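# Place colored plugs on sections fed by matching funnel pipes

## Task

Pipes from the funnels run hidden behind a cover and may cross; one pipe is blocked for good. Work out which section each funnel's pipe empties over (dropping marbles into the funnels from just above is allowed to test this). Set the red plug on the flat front face of the section under the red-banded funnel's pipe, and the blue plug on the flat front face of the section under the blue-banded funnel's pipe. Nothing but a marble may leave the table (a lost marble may still cost score), and the result must hold once the robot lets go.

## Robot and tools

Robot: one arm with six joints (waist, shoulder, elbow, wrist pitch, wrist yaw, wrist roll) and a two-finger gripper. Joint ranges in rad: waist -2.880 to 2.880, shoulder 0.000 to 3.142, elbow 0.000 to 3.019 (straight at 2.964), wrist pitch -1.693 to 1.571, wrist yaw -1.571 to 1.571, wrist roll -2.094 to 2.094. The fingers point along the gripper's +z axis and part along its y axis. end_effector_position is the spot between the pads, roughly 1 cm short of the tips.

Frames: every hand pose, target, velocity and camera pose is given in the arm's base frame, not the table frame. In the scene frame (origin on the table under the base, +z up, +y to the left when facing +x) the base sits at (0, 0, +0.123) m with quat_wxyz (+0.919, -0.381, -0.036, -0.092), so it is tilted. Expressed in base coordinates, true up is (+0.137, -0.694, +0.707); use this when you want to lift or lower. Printed poses can be a few centimetres wrong, more at long reach.

A row is always 8 numbers: x, y, z in metres, then qw, qx, qy, qz (w first), then opening. It is an absolute target in the base frame, not an offset. Opening runs from -1 (shut) to +1 (fully open, 0.094 m). Between the ends the fingers go to where grip_measured would read that value.

execute_actions: actions is a list of actions; each action is a list of 1 to 15 rows, one row per 1/30 s step, and a short action repeats its last row to fill 15 steps (0.5 s). An action whose target lies over 0.6 m from the gripper along any gripper axis is refused; if the first action fails that check against the latest reported state, or any action is malformed, the whole call is refused. Repeat the desired quaternion in every row. cameras picks which images come back: ["all"], [] or names (cam_head_left, cam_head_right, cam_wrist, each 672x504). With an empty actions list you just get the state and, by default, all images.

move: target is one row or up to 15 rows; the gripper follows a straight path from its Hand target. speed in m/s, 0.002 to 4.3 (default 0.25), one value or one per leg; rotation is capped at twice that in rad/s. blend in m rounds corners in a list. opening_speed (0.2 or more, per second on the -1..+1 scale) makes the fingers change gradually; use a slow value near the minimum to close gently. blocking=false returns after about 0.5 s while the move continues; a new move takes over from the old one. The path ignores obstacles, so approach contacts slowly and aim only a little past the surface; faster and deeper means harder hits. Avoid paths near the arm's own base (this includes any post or block below it); go around it, or the shoulder posture may flip. The result adds a move: line: done (settled within 10 mm and 2 degrees), off_target, moving, held or fault, plus limits such as paced (pose clipped) or held (steps withheld). done or off_target say nothing about contact.

wait: seconds 0 to 10; the arm keeps its last command and a running move carries on. stop: brakes a running move; give it room. zoom_image: camera plus region [x0, y0, x1, y1] in pixels, at most 504 by 504, from that camera's newest image. finished_scene: scene number 1 to 3; irreversible, and the goal must hold with the robot idle.

Control notes: each step the commanded orientation is clipped to within 40 degrees of the measured one, and the damped IK favours position. After an action the arm heads for its Hand target, which may fall short of your command, so send the remainder next. Friction and weight can leave the gripper a centimetre or more off in free air without any contact. Near the waist axis, tiny hand motions can swing the whole arm.

Reading results: the state line gives pose in the base frame. grip_measured uses the opening scale; empty it can read up to about 2.7 mm wide; on a firm part it reads somewhat below the part's width. grip_measured tracks your command, so it shows no stop at contact. To release, command an opening well above grip_measured. grip_effort_nm is motor effort (negative closing) and does not fall to zero at rest. Joint torques include gravity, have per-unit offsets and noise; entries 3 and 4 wrap at ±28 N m. A Joint velocities line reading within noise means that arm is still. Tool commands shows current gripper commands; resend the present opening to keep it, since 0 is a real command.

Avoid: dropping or releasing parts while they move, slamming, hard pushes, anything but marbles leaving the table, and sustained stretched or straining poses, which heat motors. A MOTOR HOT line appears at 85 °C; at 100 °C an OVER-TEMPERATURE FAULT drops the arm for 30 to 60 s or more. Objects may occasionally be nudged by outside pushes. Time spent thinking lets the scene run on.

Each tool is called after ">>>" as name(argument=value, ...), one argument or row to a line, values as JSON.

## Session

>>> execute_actions(
  actions=[],
  cameras=["all"],
)

Scene clock: 0.00 s.
end_effector_position=(+0.2012, -0.1101, +0.2338) grip_measured=+1.000 grip_effort_nm=n/a end_effector_quat_wxyz=(+0.452, +0.454, +0.768, +0.007)
Joint positions: [-0.47 0.201 0.484 -0.916 0.038 0.578 0.094]
Joint velocities: within noise
Joint torques (N m): no reading
Heat: hottest waist 30 °C.
Hand target: +0.2029, -0.1109, +0.2472; +0.464, +0.451, +0.763, +0.008
Tool commands: gripper/opening=+1.0

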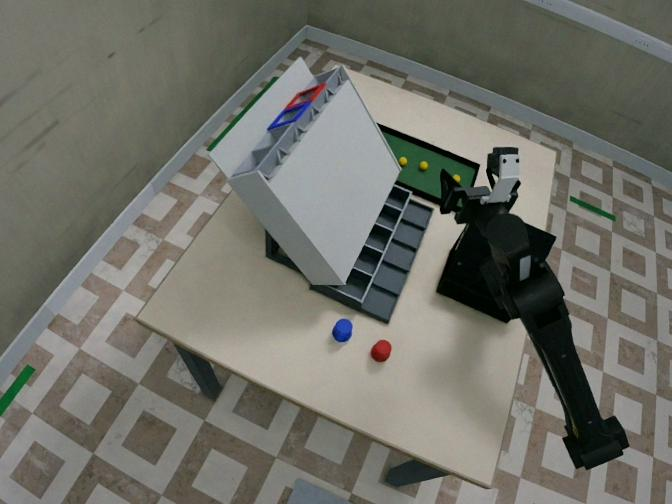

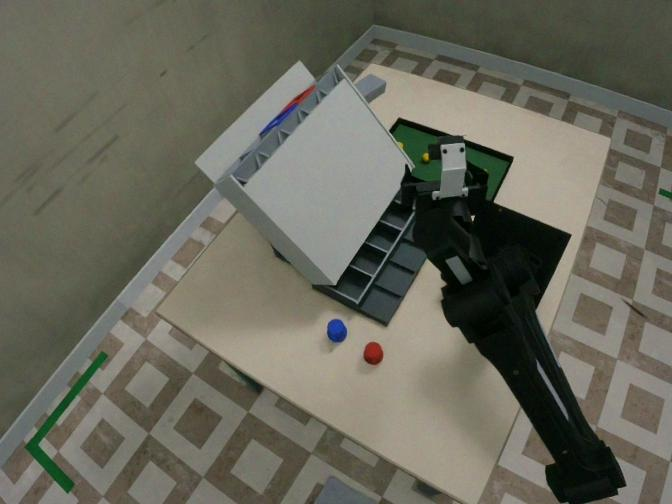

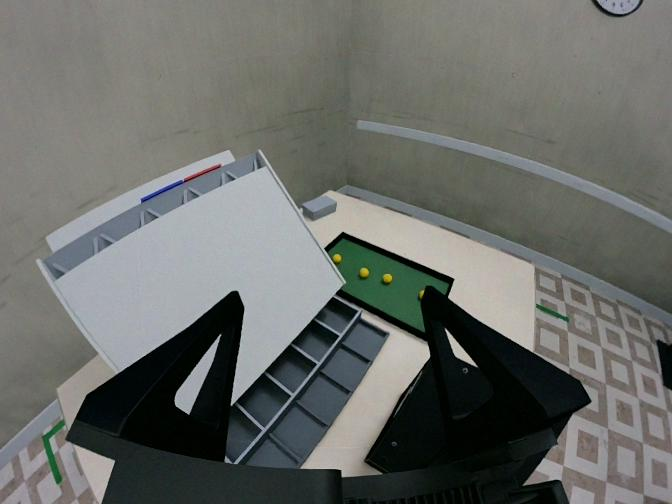

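>>> zoom_image(
  camera="cam_head_left",
  region=[200, 40, 480, 250],
)

>>> zoom_image(
  camera="cam_head_left",
  region=[220, 140, 500, 350],
)

>>> zoom_image(
  camera="cam_head_right",
  region=[180, 40, 460, 250],
)

>>> zoom_image(
  camera="cam_wrist",
  region=[20, 130, 480, 475],
)

Scaled by 1.800 from the camera's 672x504 image, which has a finer 960x720 frame.

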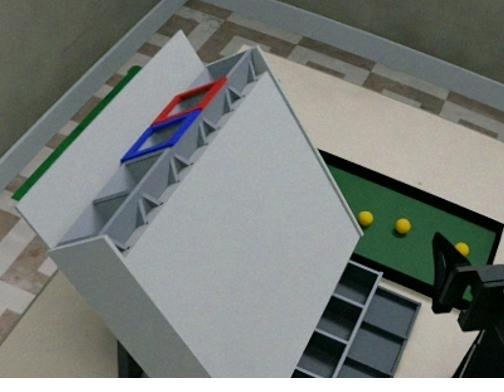

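Scaled by 1.800 from the camera's 672x504 image, which has a finer 960x720 frame.

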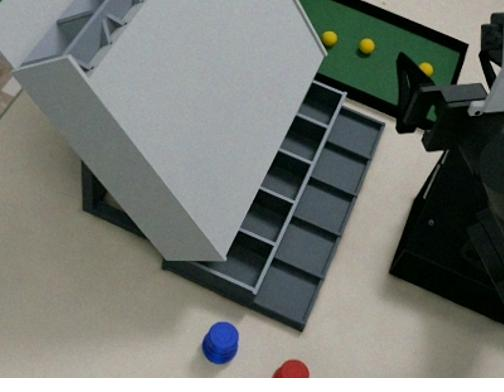

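Scaled by 1.800 from the camera's 672x504 image, which has a finer 960x720 frame.

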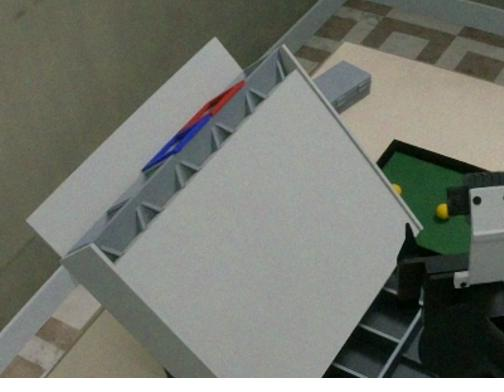

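Scaled by 1.096 from the camera's 672x504 image, which has a finer 960x720 frame.

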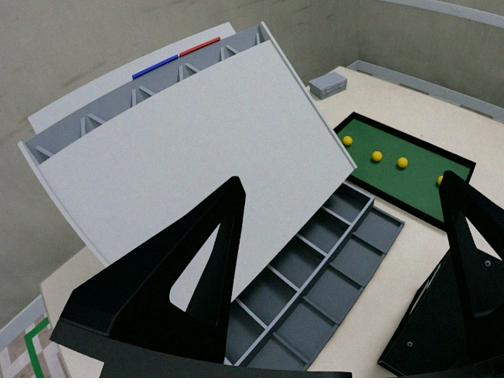

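>>> move(
  target=[0.2477, -0.2222, 0.1967, 0.3557, 0.0776, 0.8481, 0.3842, 1.0],
  speed=0.2,
  cameras=["all"],
)

Scene clock: 139.00 s.
end_effector_position=(+0.2403, -0.2055, +0.1817) grip_measured=+1.000 grip_effort_nm=-0.032 end_effector_quat_wxyz=(+0.344, +0.097, +0.842, +0.404)
Joint positions: [-1.181 1.474 0.93 -1.657 -1.001 -1.306 0.094]
Joint torques (N m): [-1.73 0.79 15.9 -0.06 -0.62 -0.21]
Heat: hottest elbow 35 °C.
Hand target: +0.2471, -0.2212, +0.1968; +0.356, +0.078, +0.848, +0.384
Off the commanded pose: 0.024 m, 4 deg.
move: off_target

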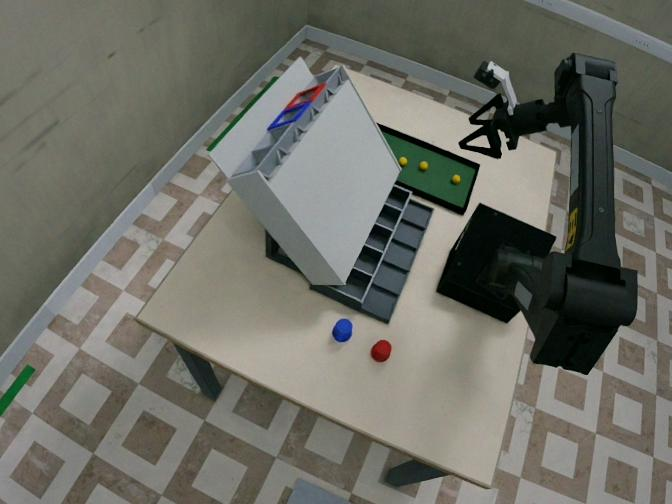

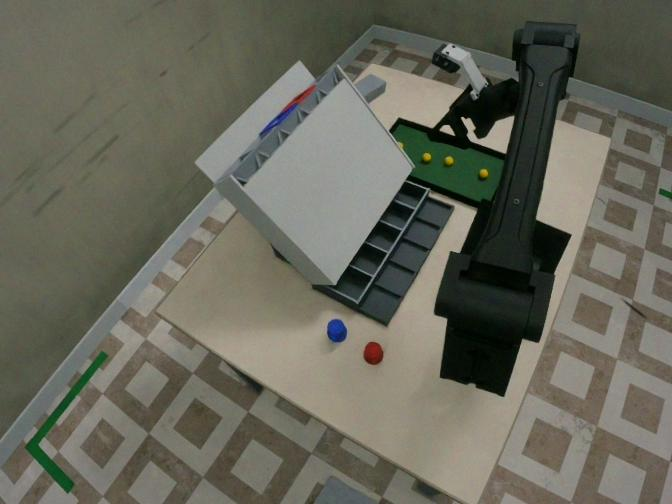

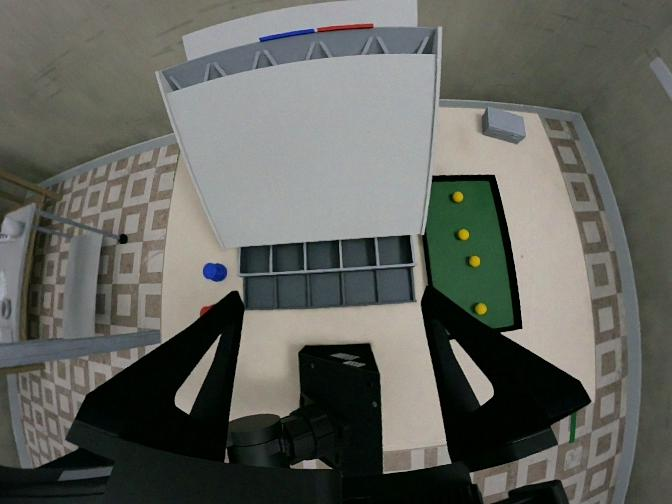

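>>> zoom_image(
  camera="cam_wrist",
  region=[150, 200, 520, 478],
)

>>> zoom_image(
  camera="cam_wrist",
  region=[140, 0, 460, 240],
)

>>> zoom_image(
  camera="cam_wrist",
  region=[400, 90, 600, 360],
)

>>> zoom_image(
  camera="cam_wrist",
  region=[190, 220, 430, 340],
)

Scaled by 1.362 from the camera's 672x504 image, which has a finer 960x720 frame.

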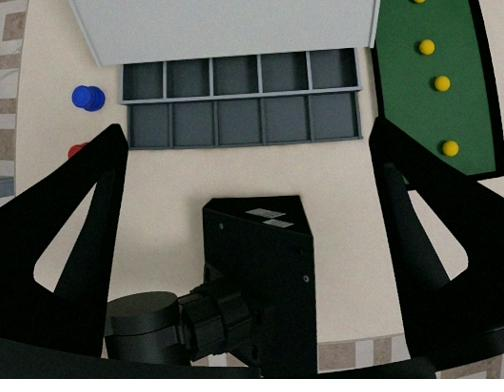

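Scaled by 1.575 from the camera's 672x504 image, which has a finer 960x720 frame.

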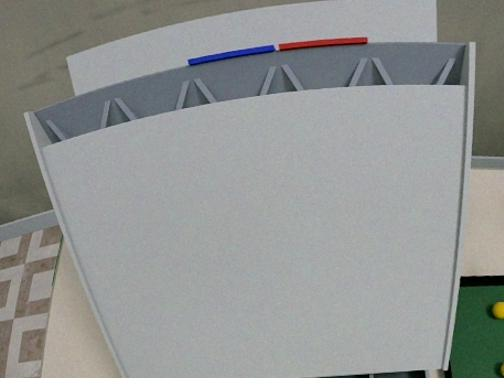

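Scaled by 1.867 from the camera's 672x504 image, which has a finer 960x720 frame.

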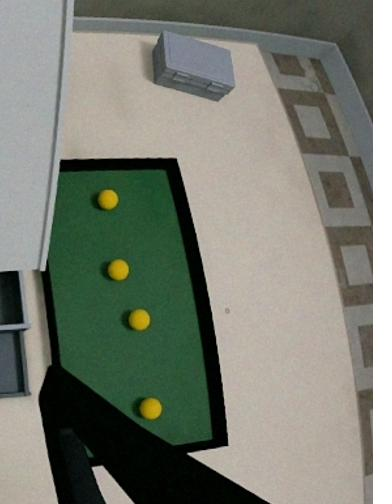

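Scaled by 2.100 from the camera's 672x504 image, which has a finer 960x720 frame.

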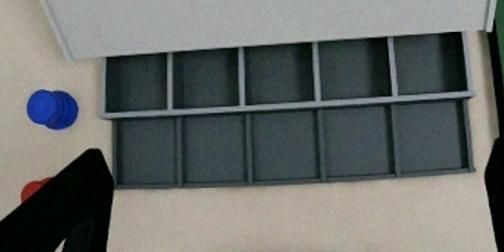

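>>> move(
  target=[0.2574, -0.1626, -0.1002, -0.2217, 0.3798, 0.8419, 0.3119, 1.0],
  speed=0.2,
  cameras=["all"],
)

Scene clock: 233.00 s.
end_effector_position=(+0.2375, -0.1441, -0.0985) grip_measured=+1.000 grip_effort_nm=-0.027 end_effector_quat_wxyz=(-0.243, +0.378, +0.832, +0.326)
Joint positions: [-0.792 2.11 0.952 -1.164 -0.409 -0.102 0.094]
Joint torques (N m): [-4.84 -6.12 13.11 0.5 0.21 0.03]
Heat: hottest elbow 50 °C.
Hand target: +0.2570, -0.1622, -0.0992; -0.221, +0.380, +0.842, +0.312
Off the commanded pose: 0.027 m, 3 deg.
move: off_target

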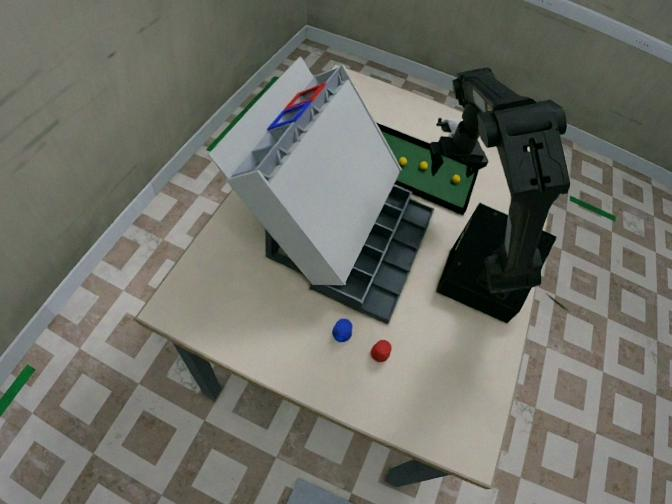

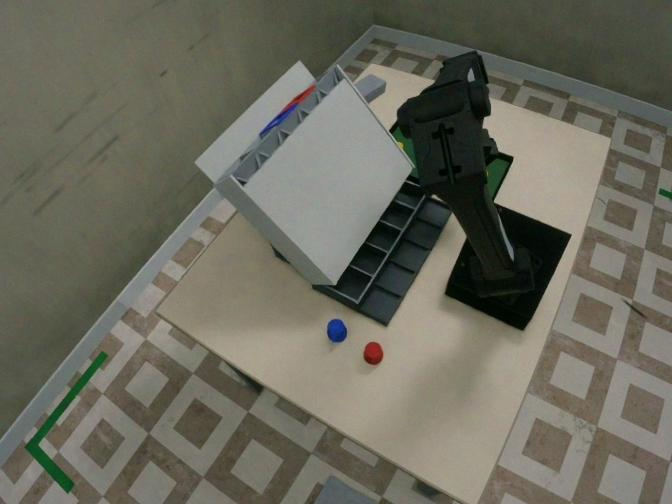

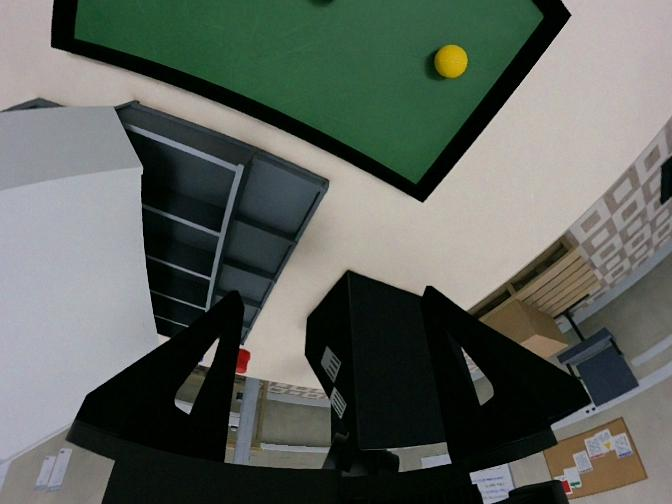

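>>> move(
  target=[0.2181, -0.2043, -0.1831, -0.2217, 0.3798, 0.8419, 0.3119, 1.0],
  speed=0.15,
  cameras=["all"],
)

Scene clock: 305.20 s.
end_effector_position=(+0.2028, -0.1812, -0.1776) grip_measured=+1.000 grip_effort_nm=-0.027 end_effector_quat_wxyz=(-0.248, +0.384, +0.829, +0.322)
Joint positions: [-0.923 2.334 1.037 -1.064 -0.313 -0.186 0.094]
Joint torques (N m): [-4.95 -8.12 12.71 0.59 0.15 -0.21]
Heat: hottest elbow 49 °C.
Hand target: +0.2178, -0.2041, -0.1820; -0.222, +0.380, +0.842, +0.312
Off the commanded pose: 0.028 m, 4 deg.
move: off_target

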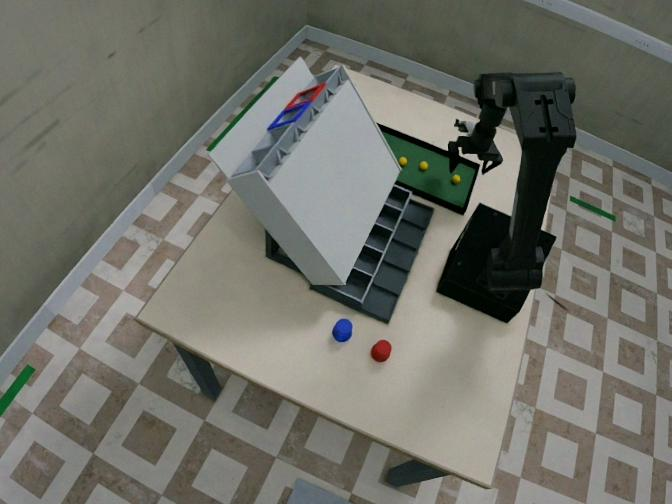

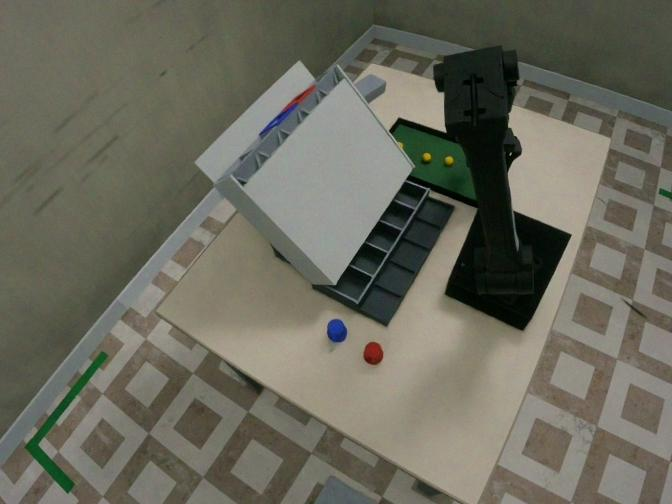

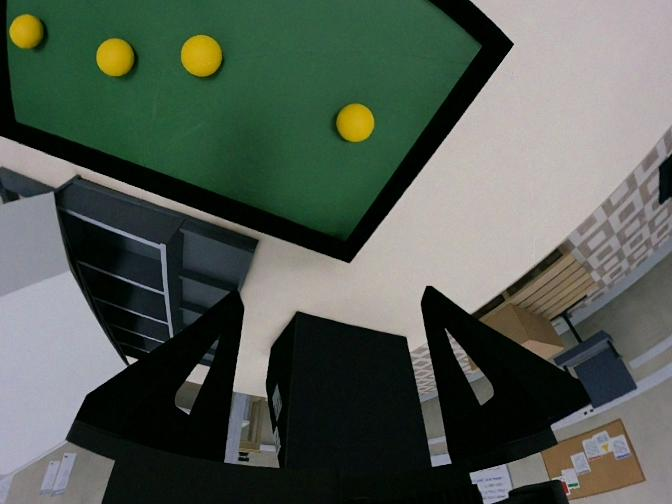

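>>> move(
  target=[0.2214, -0.1813, -0.2474, -0.2217, 0.3798, 0.8419, 0.3119, 1.0],
  speed=0.12,
  cameras=["all"],
)

Scene clock: 322.13 s.
end_effector_position=(+0.2033, -0.1622, -0.2400) grip_measured=+1.000 grip_effort_nm=-0.032 end_effector_quat_wxyz=(-0.243, +0.376, +0.833, +0.325)
Joint positions: [-0.892 2.491 1.067 -0.927 -0.337 -0.183 0.094]
Joint torques (N m): [-4.37 -9.41 11.55 0.72 -0.07 0.04]
Heat: hottest elbow 48 °C.
Hand target: +0.2213, -0.1812, -0.2462; -0.221, +0.380, +0.842, +0.312
Off the commanded pose: 0.027 m, 3 deg.
move: off_target

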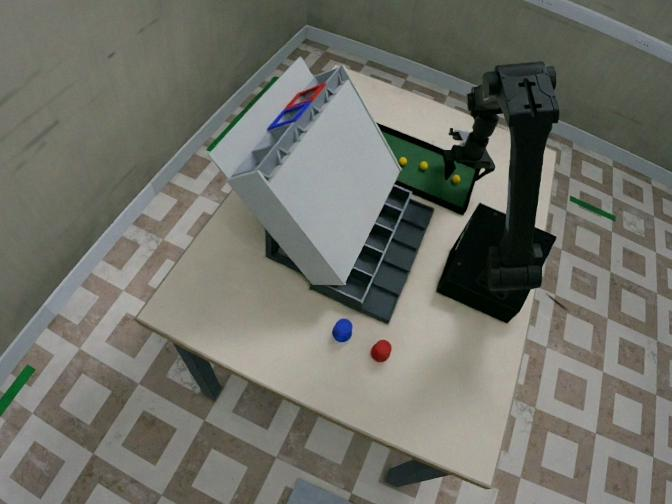

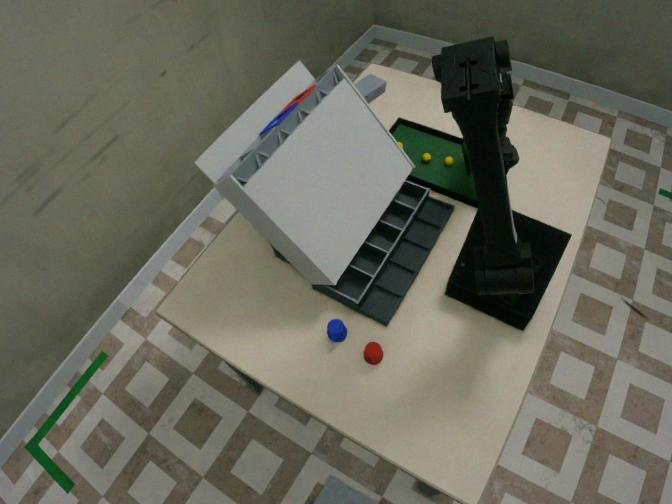

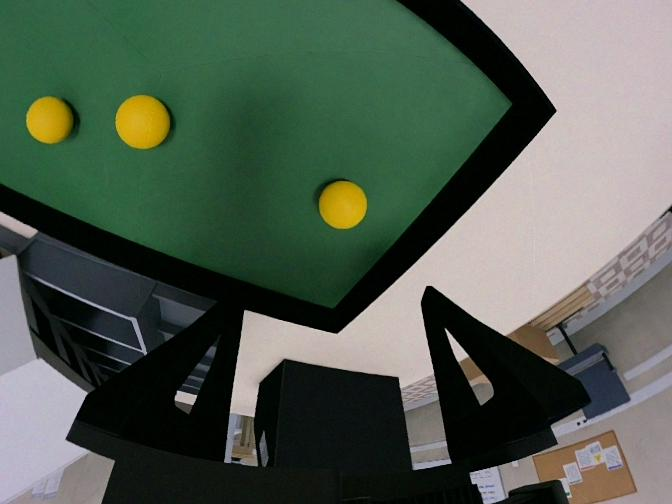

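>>> move(
  target=[0.2249, -0.1724, -0.2866, -0.2217, 0.3798, 0.8419, 0.3119, 1.0],
  speed=0.08,
  cameras=["all"],
)

Scene clock: 402.30 s.
end_effector_position=(+0.2072, -0.1553, -0.2784) grip_measured=+1.000 grip_effort_nm=-0.022 end_effector_quat_wxyz=(-0.241, +0.377, +0.834, +0.324)
Joint positions: [-0.871 2.591 1.115 -0.865 -0.351 -0.166 0.094]
Joint torques (N m): [-4.48 -10.11 10.97 0.7 -0.06 0.03]
Heat: hottest elbow 41 °C.
Hand target: +0.2247, -0.1723, -0.2854; -0.222, +0.380, +0.842, +0.312
Off the commanded pose: 0.026 m, 3 deg.
move: off_target

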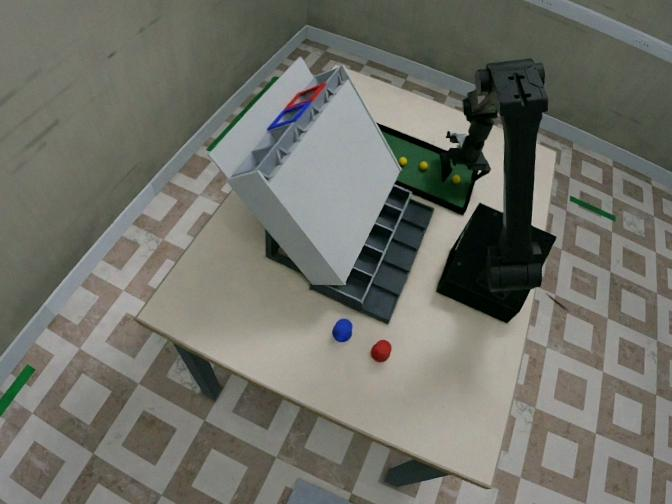

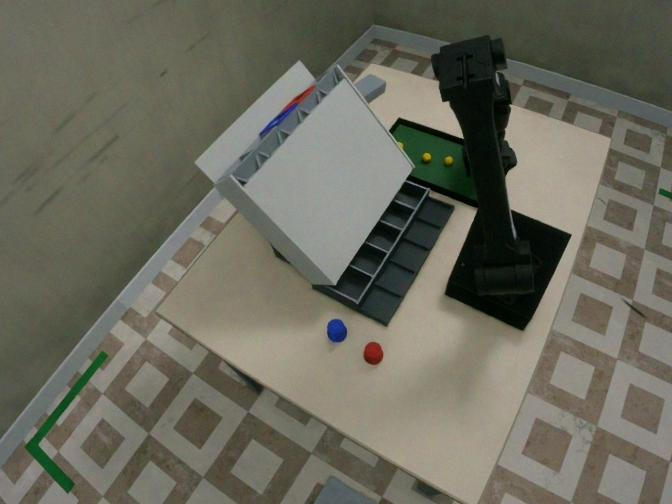

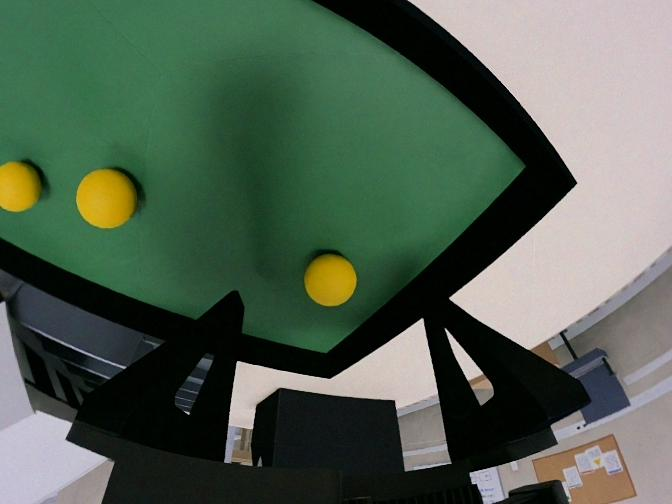

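>>> move(
  target=[0.2195, -0.1843, -0.2549, -0.0919, 0.0448, 0.9225, 0.3715, 1.0],
  speed=0.15,
  cameras=["all"],
)

Scene clock: 444.53 s.
end_effector_position=(+0.2145, -0.1718, -0.2605) grip_measured=+1.000 grip_effort_nm=-0.032 end_effector_quat_wxyz=(-0.102, +0.048, +0.919, +0.377)
Joint positions: [-0.882 2.535 1.115 -0.896 -0.337 -0.91 0.094]
Joint torques (N m): [-6.07 -11.28 8.73 -0.34 0.13 -0.23]
Heat: hottest elbow 44 °C.
Hand target: +0.2194, -0.1841, -0.2549; -0.092, +0.045, +0.923, +0.371
Off the commanded pose: 0.015 m, 1 deg.
move: off_target

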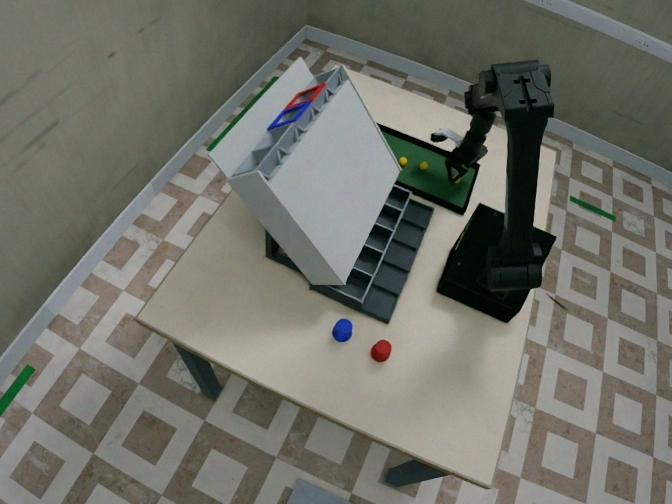

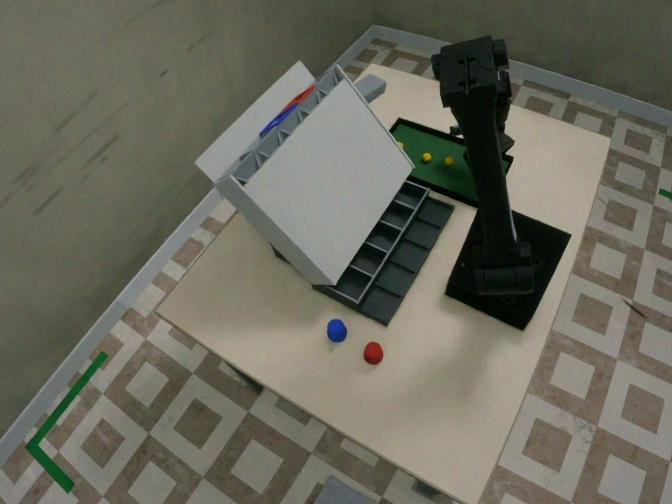

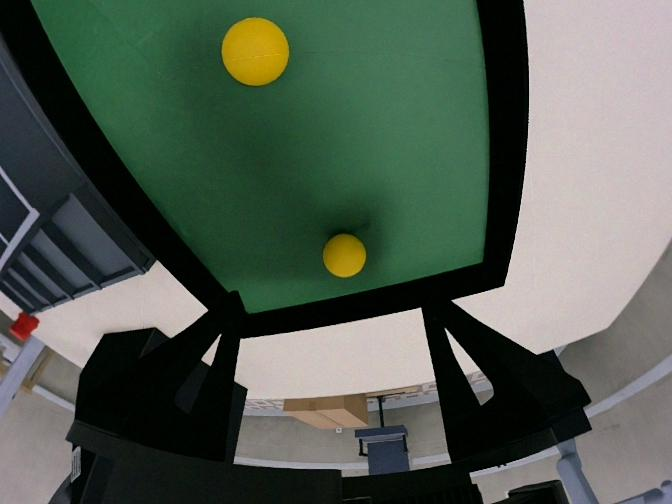

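>>> move(
  target=[0.2158, -0.1601, -0.2849, -0.0919, 0.0448, 0.9225, 0.3715, 0.28],
  speed=0.08,
  opening_speed=1.0,
  cameras=["all"],
)

Scene clock: 474.47 s.
end_effector_position=(+0.2122, -0.1591, -0.2821) grip_measured=+0.281 grip_effort_nm=-0.105 end_effector_quat_wxyz=(-0.095, +0.043, +0.921, +0.377)
Joint positions: [-0.867 2.585 1.11 -0.828 -0.353 -0.911 0.06]
Joint torques (N m): [-4.6 -10.05 7.56 0.8 -0.13 0.01]
Heat: hottest elbow 42 °C.
Hand target: +0.2158, -0.1601, -0.2849; -0.092, +0.045, +0.923, +0.372
Off the commanded pose: 0.005 m, 1 deg.
move: done

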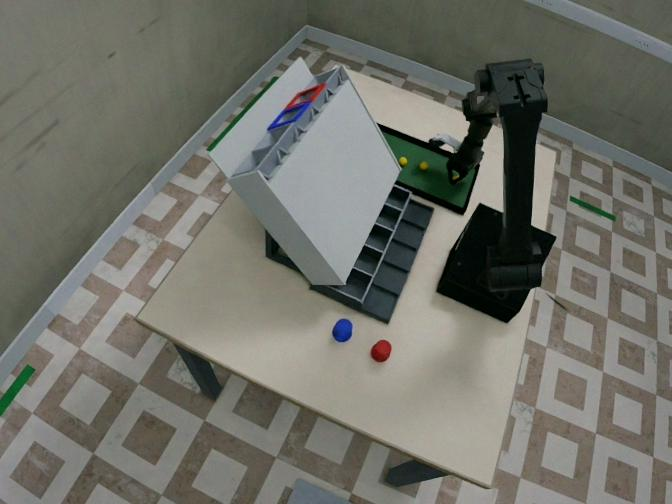

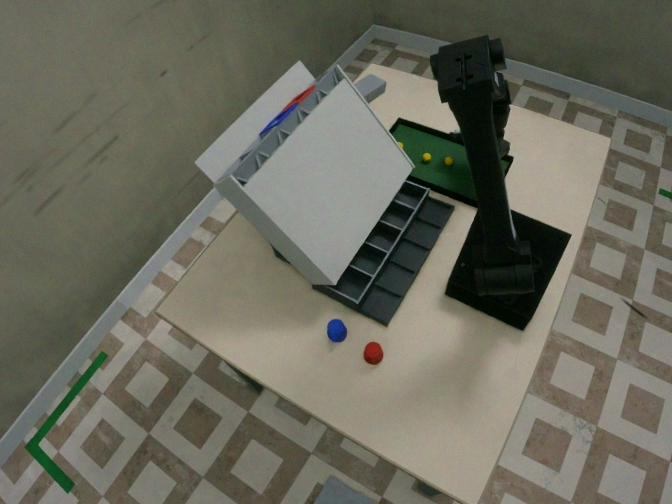

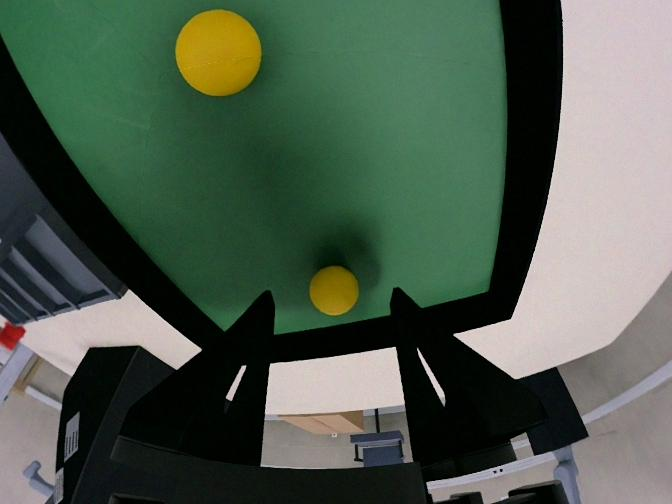

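>>> zoom_image(
  camera="cam_head_left",
  region=[380, 90, 540, 230],
)

>>> zoom_image(
  camera="cam_wrist",
  region=[180, 180, 500, 420],
)

Scaled by 3.150 from the camera's 672x504 image, which has a finer 960x720 frame.

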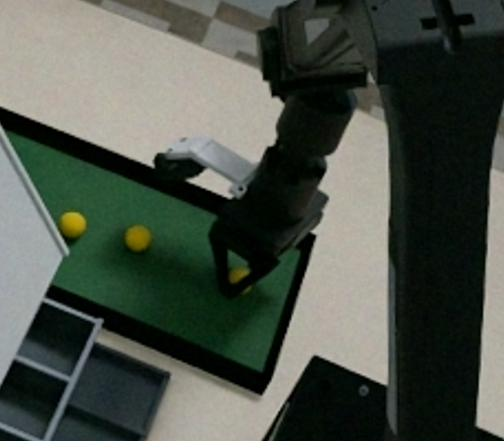

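Scaled by 1.575 from the camera's 672x504 image, which has a finer 960x720 frame.

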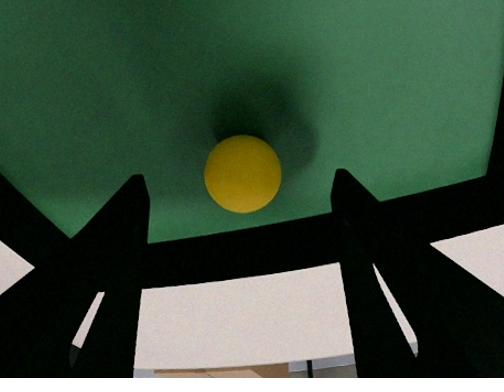

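>>> move(
  target=[0.2135, -0.1483, -0.2969, -0.0919, 0.0448, 0.9225, 0.3715, 0.28],
  speed=0.05,
  cameras=["all"],
)

>>> zoom_image(
  camera="cam_wrist",
  region=[180, 180, 500, 420],
)

>>> zoom_image(
  camera="cam_head_left",
  region=[380, 90, 540, 230],
)

Scene clock: 548.90 s.
end_effector_position=(+0.2112, -0.1493, -0.2935) grip_measured=+0.281 grip_effort_nm=-0.100 end_effector_quat_wxyz=(-0.092, +0.041, +0.921, +0.375)
Joint positions: [-0.852 2.61 1.102 -0.784 -0.363 -0.901 0.06]
Joint torques (N m): [-4.6 -9.88 7.16 0.76 -0.13 0.04]
Heat: hottest elbow 39 °C.
Hand target: +0.2134, -0.1483, -0.2969; -0.092, +0.045, +0.923, +0.372
Off the commanded pose: 0.004 m, 1 deg.
move: done

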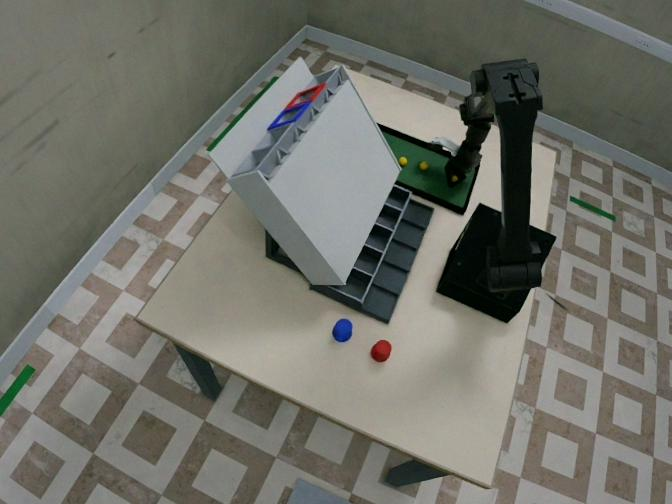

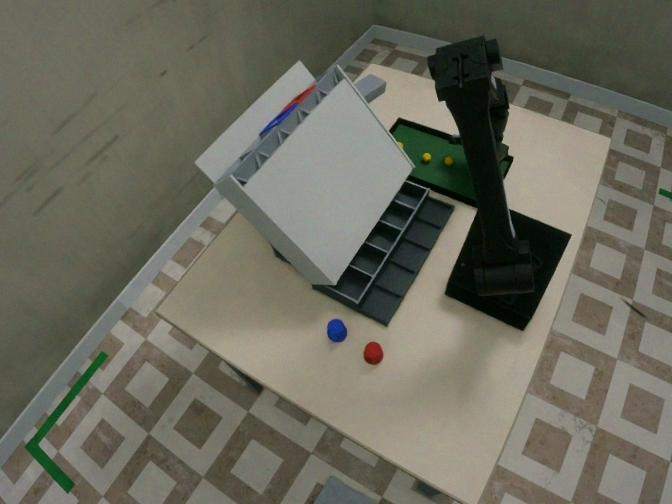

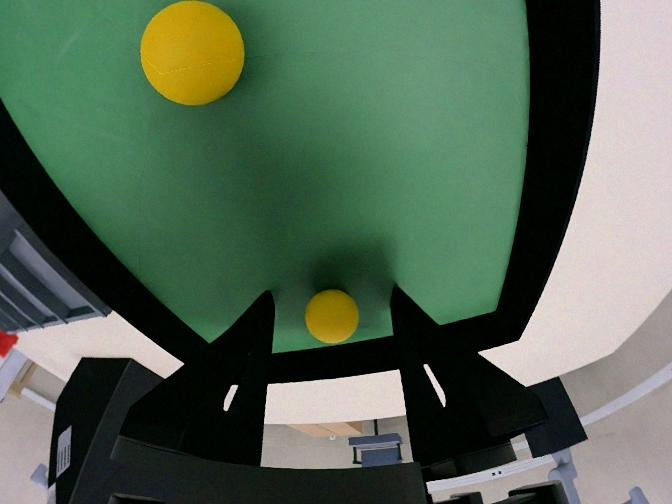

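Scaled by 1.575 from the camera's 672x504 image, which has a finer 960x720 frame.

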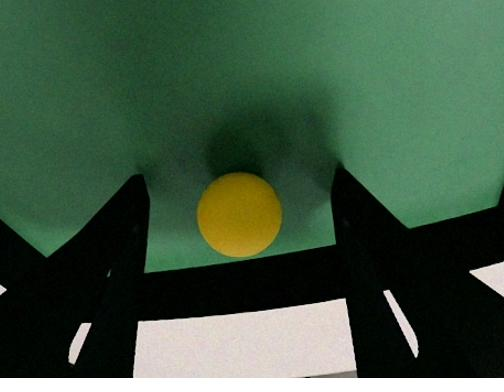

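Scaled by 3.150 from the camera's 672x504 image, which has a finer 960x720 frame.

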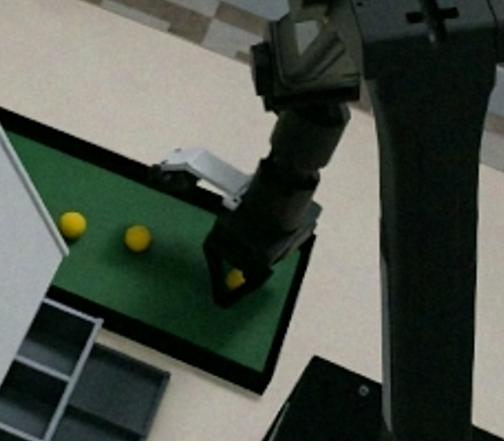

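>>> move(
  target=[0.2011, -0.1479, -0.2941, -0.0919, 0.0448, 0.9225, 0.3715, 0.28],
  speed=0.05,
  cameras=["all"],
)

>>> zoom_image(
  camera="cam_wrist",
  region=[180, 180, 500, 420],
)

>>> zoom_image(
  camera="cam_head_left",
  region=[420, 130, 520, 210],
)

Scene clock: 571.87 s.
end_effector_position=(+0.2074, -0.1488, -0.2943) grip_measured=+0.281 grip_effort_nm=-0.095 end_effector_quat_wxyz=(-0.091, +0.044, +0.923, +0.372)
Joint positions: [-0.859 2.609 1.09 -0.768 -0.359 -0.9 0.06]
Joint torques (N m): [-6.01 -10.23 5.9 0.59 0.35 -0.14]
Heat: hottest elbow 38 °C.
Hand target: +0.2012, -0.1478, -0.2942; -0.092, +0.045, +0.923, +0.372
Off the commanded pose: 0.006 m, 0 deg.
move: done

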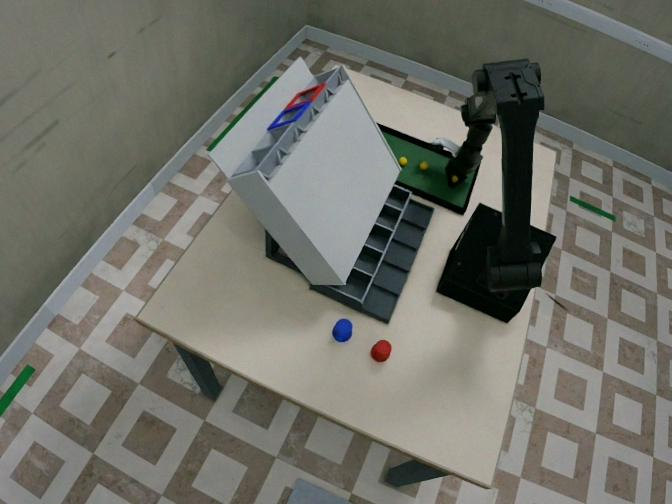

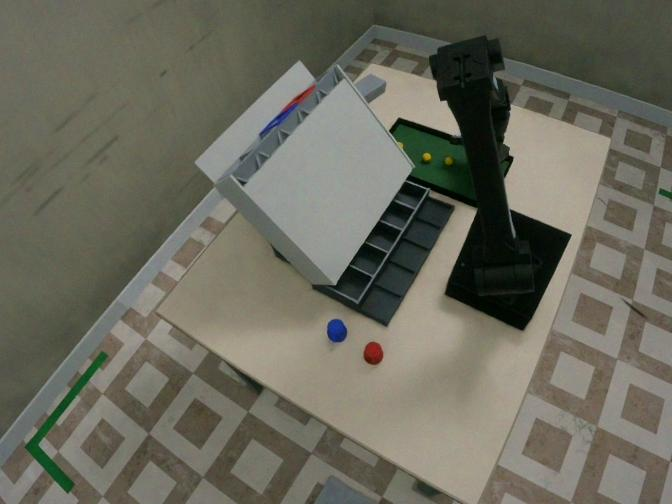

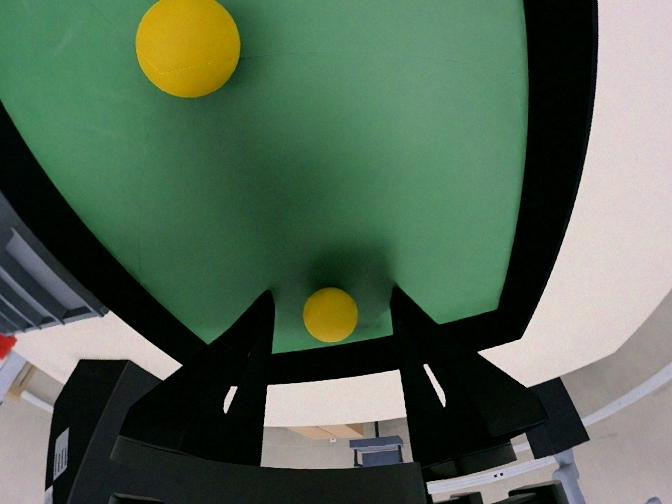

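Scaled by 1.575 from the camera's 672x504 image, which has a finer 960x720 frame.

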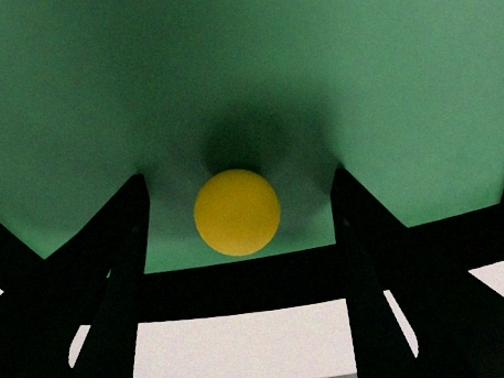

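Scaled by 5.040 from the camera's 672x504 image, which has a finer 960x720 frame.

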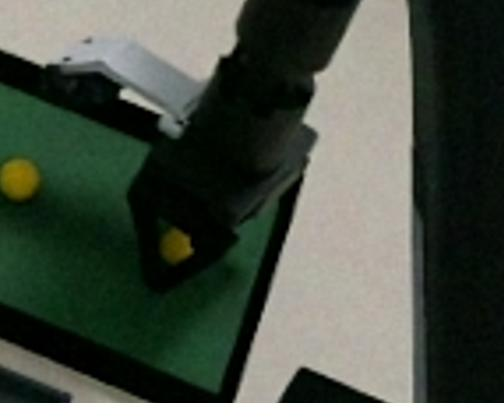

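>>> move(
  target=[0.2060, -0.1488, -0.2942, -0.0919, 0.0448, 0.9225, 0.3715, -0.6],
  speed=0.05,
  opening_speed=0.5,
  cameras=["cam_wrist", "cam_head_left"],
)

>>> zoom_image(
  camera="cam_wrist",
  region=[180, 180, 500, 420],
)

Scene clock: 621.73 s.
end_effector_position=(+0.2068, -0.1491, -0.2945) grip_measured=-0.522 grip_effort_nm=-1.038 end_effector_quat_wxyz=(-0.093, +0.043, +0.923, +0.371)
Joint positions: [-0.859 2.609 1.09 -0.768 -0.355 -0.9 0.022]
Joint torques (N m): [-5.25 -10.23 6.78 0.28 -0.04 -0.09]
Heat: hottest elbow 36 °C.
Hand target: +0.2060, -0.1488, -0.2943; -0.092, +0.045, +0.923, +0.372
Off the commanded pose: 0.001 m, 0 deg.
move: done
Images, in order (width x height): cam_head_left 672x504, cam_wrist 672x504.

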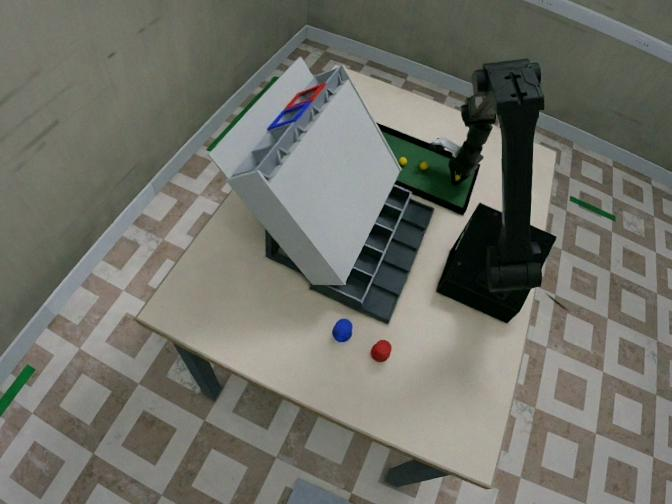

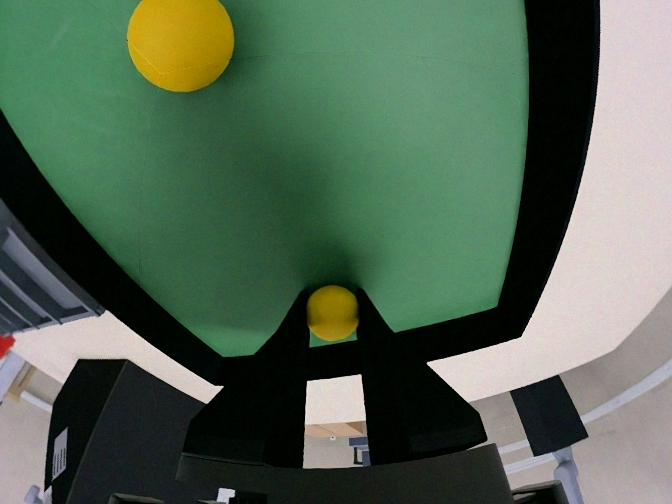

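Scaled by 1.575 from the camera's 672x504 image, which has a finer 960x720 frame.

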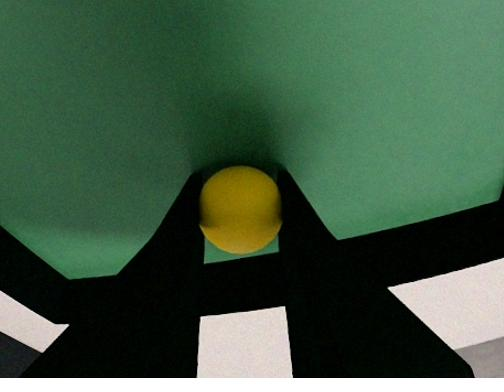

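>>> move(
  target=[0.2284, -0.2553, -0.1856, -0.0919, 0.0448, 0.9225, 0.3715, -0.6],
  speed=0.12,
  cameras=["cam_wrist", "cam_head_left"],
)

Scene clock: 738.80 s.
end_effector_position=(+0.2164, -0.2313, -0.1895) grip_measured=-0.523 grip_effort_nm=-1.057 end_effector_quat_wxyz=(-0.108, +0.051, +0.914, +0.387)
Joint positions: [-0.968 2.401 1.194 -1.154 -0.281 -0.974 0.022]
Joint torques (N m): [-5.25 -10.17 13.12 -0.42 0.14 -0.23]
Heat: hottest elbow 36 °C.
Hand target: +0.2280, -0.2548, -0.1849; -0.092, +0.045, +0.923, +0.371
Off the commanded pose: 0.027 m, 3 deg.
move: off_target
Images, in order (width x height): cam_head_left 672x504, cam_wrist 672x504.

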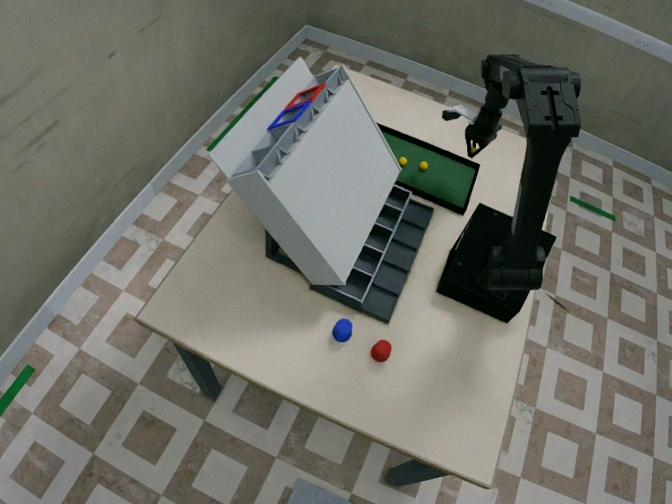

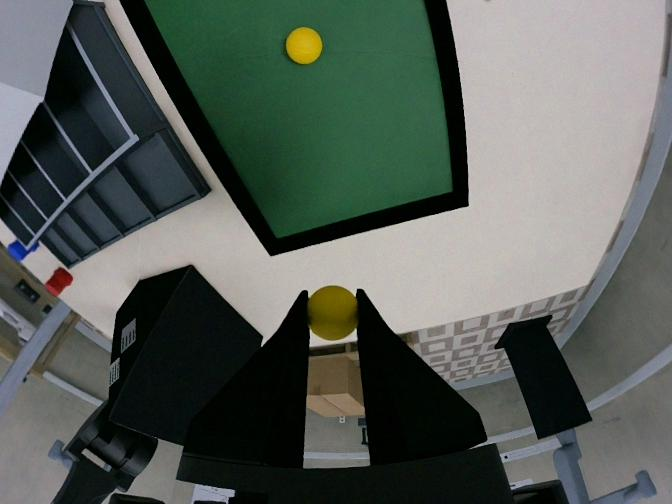

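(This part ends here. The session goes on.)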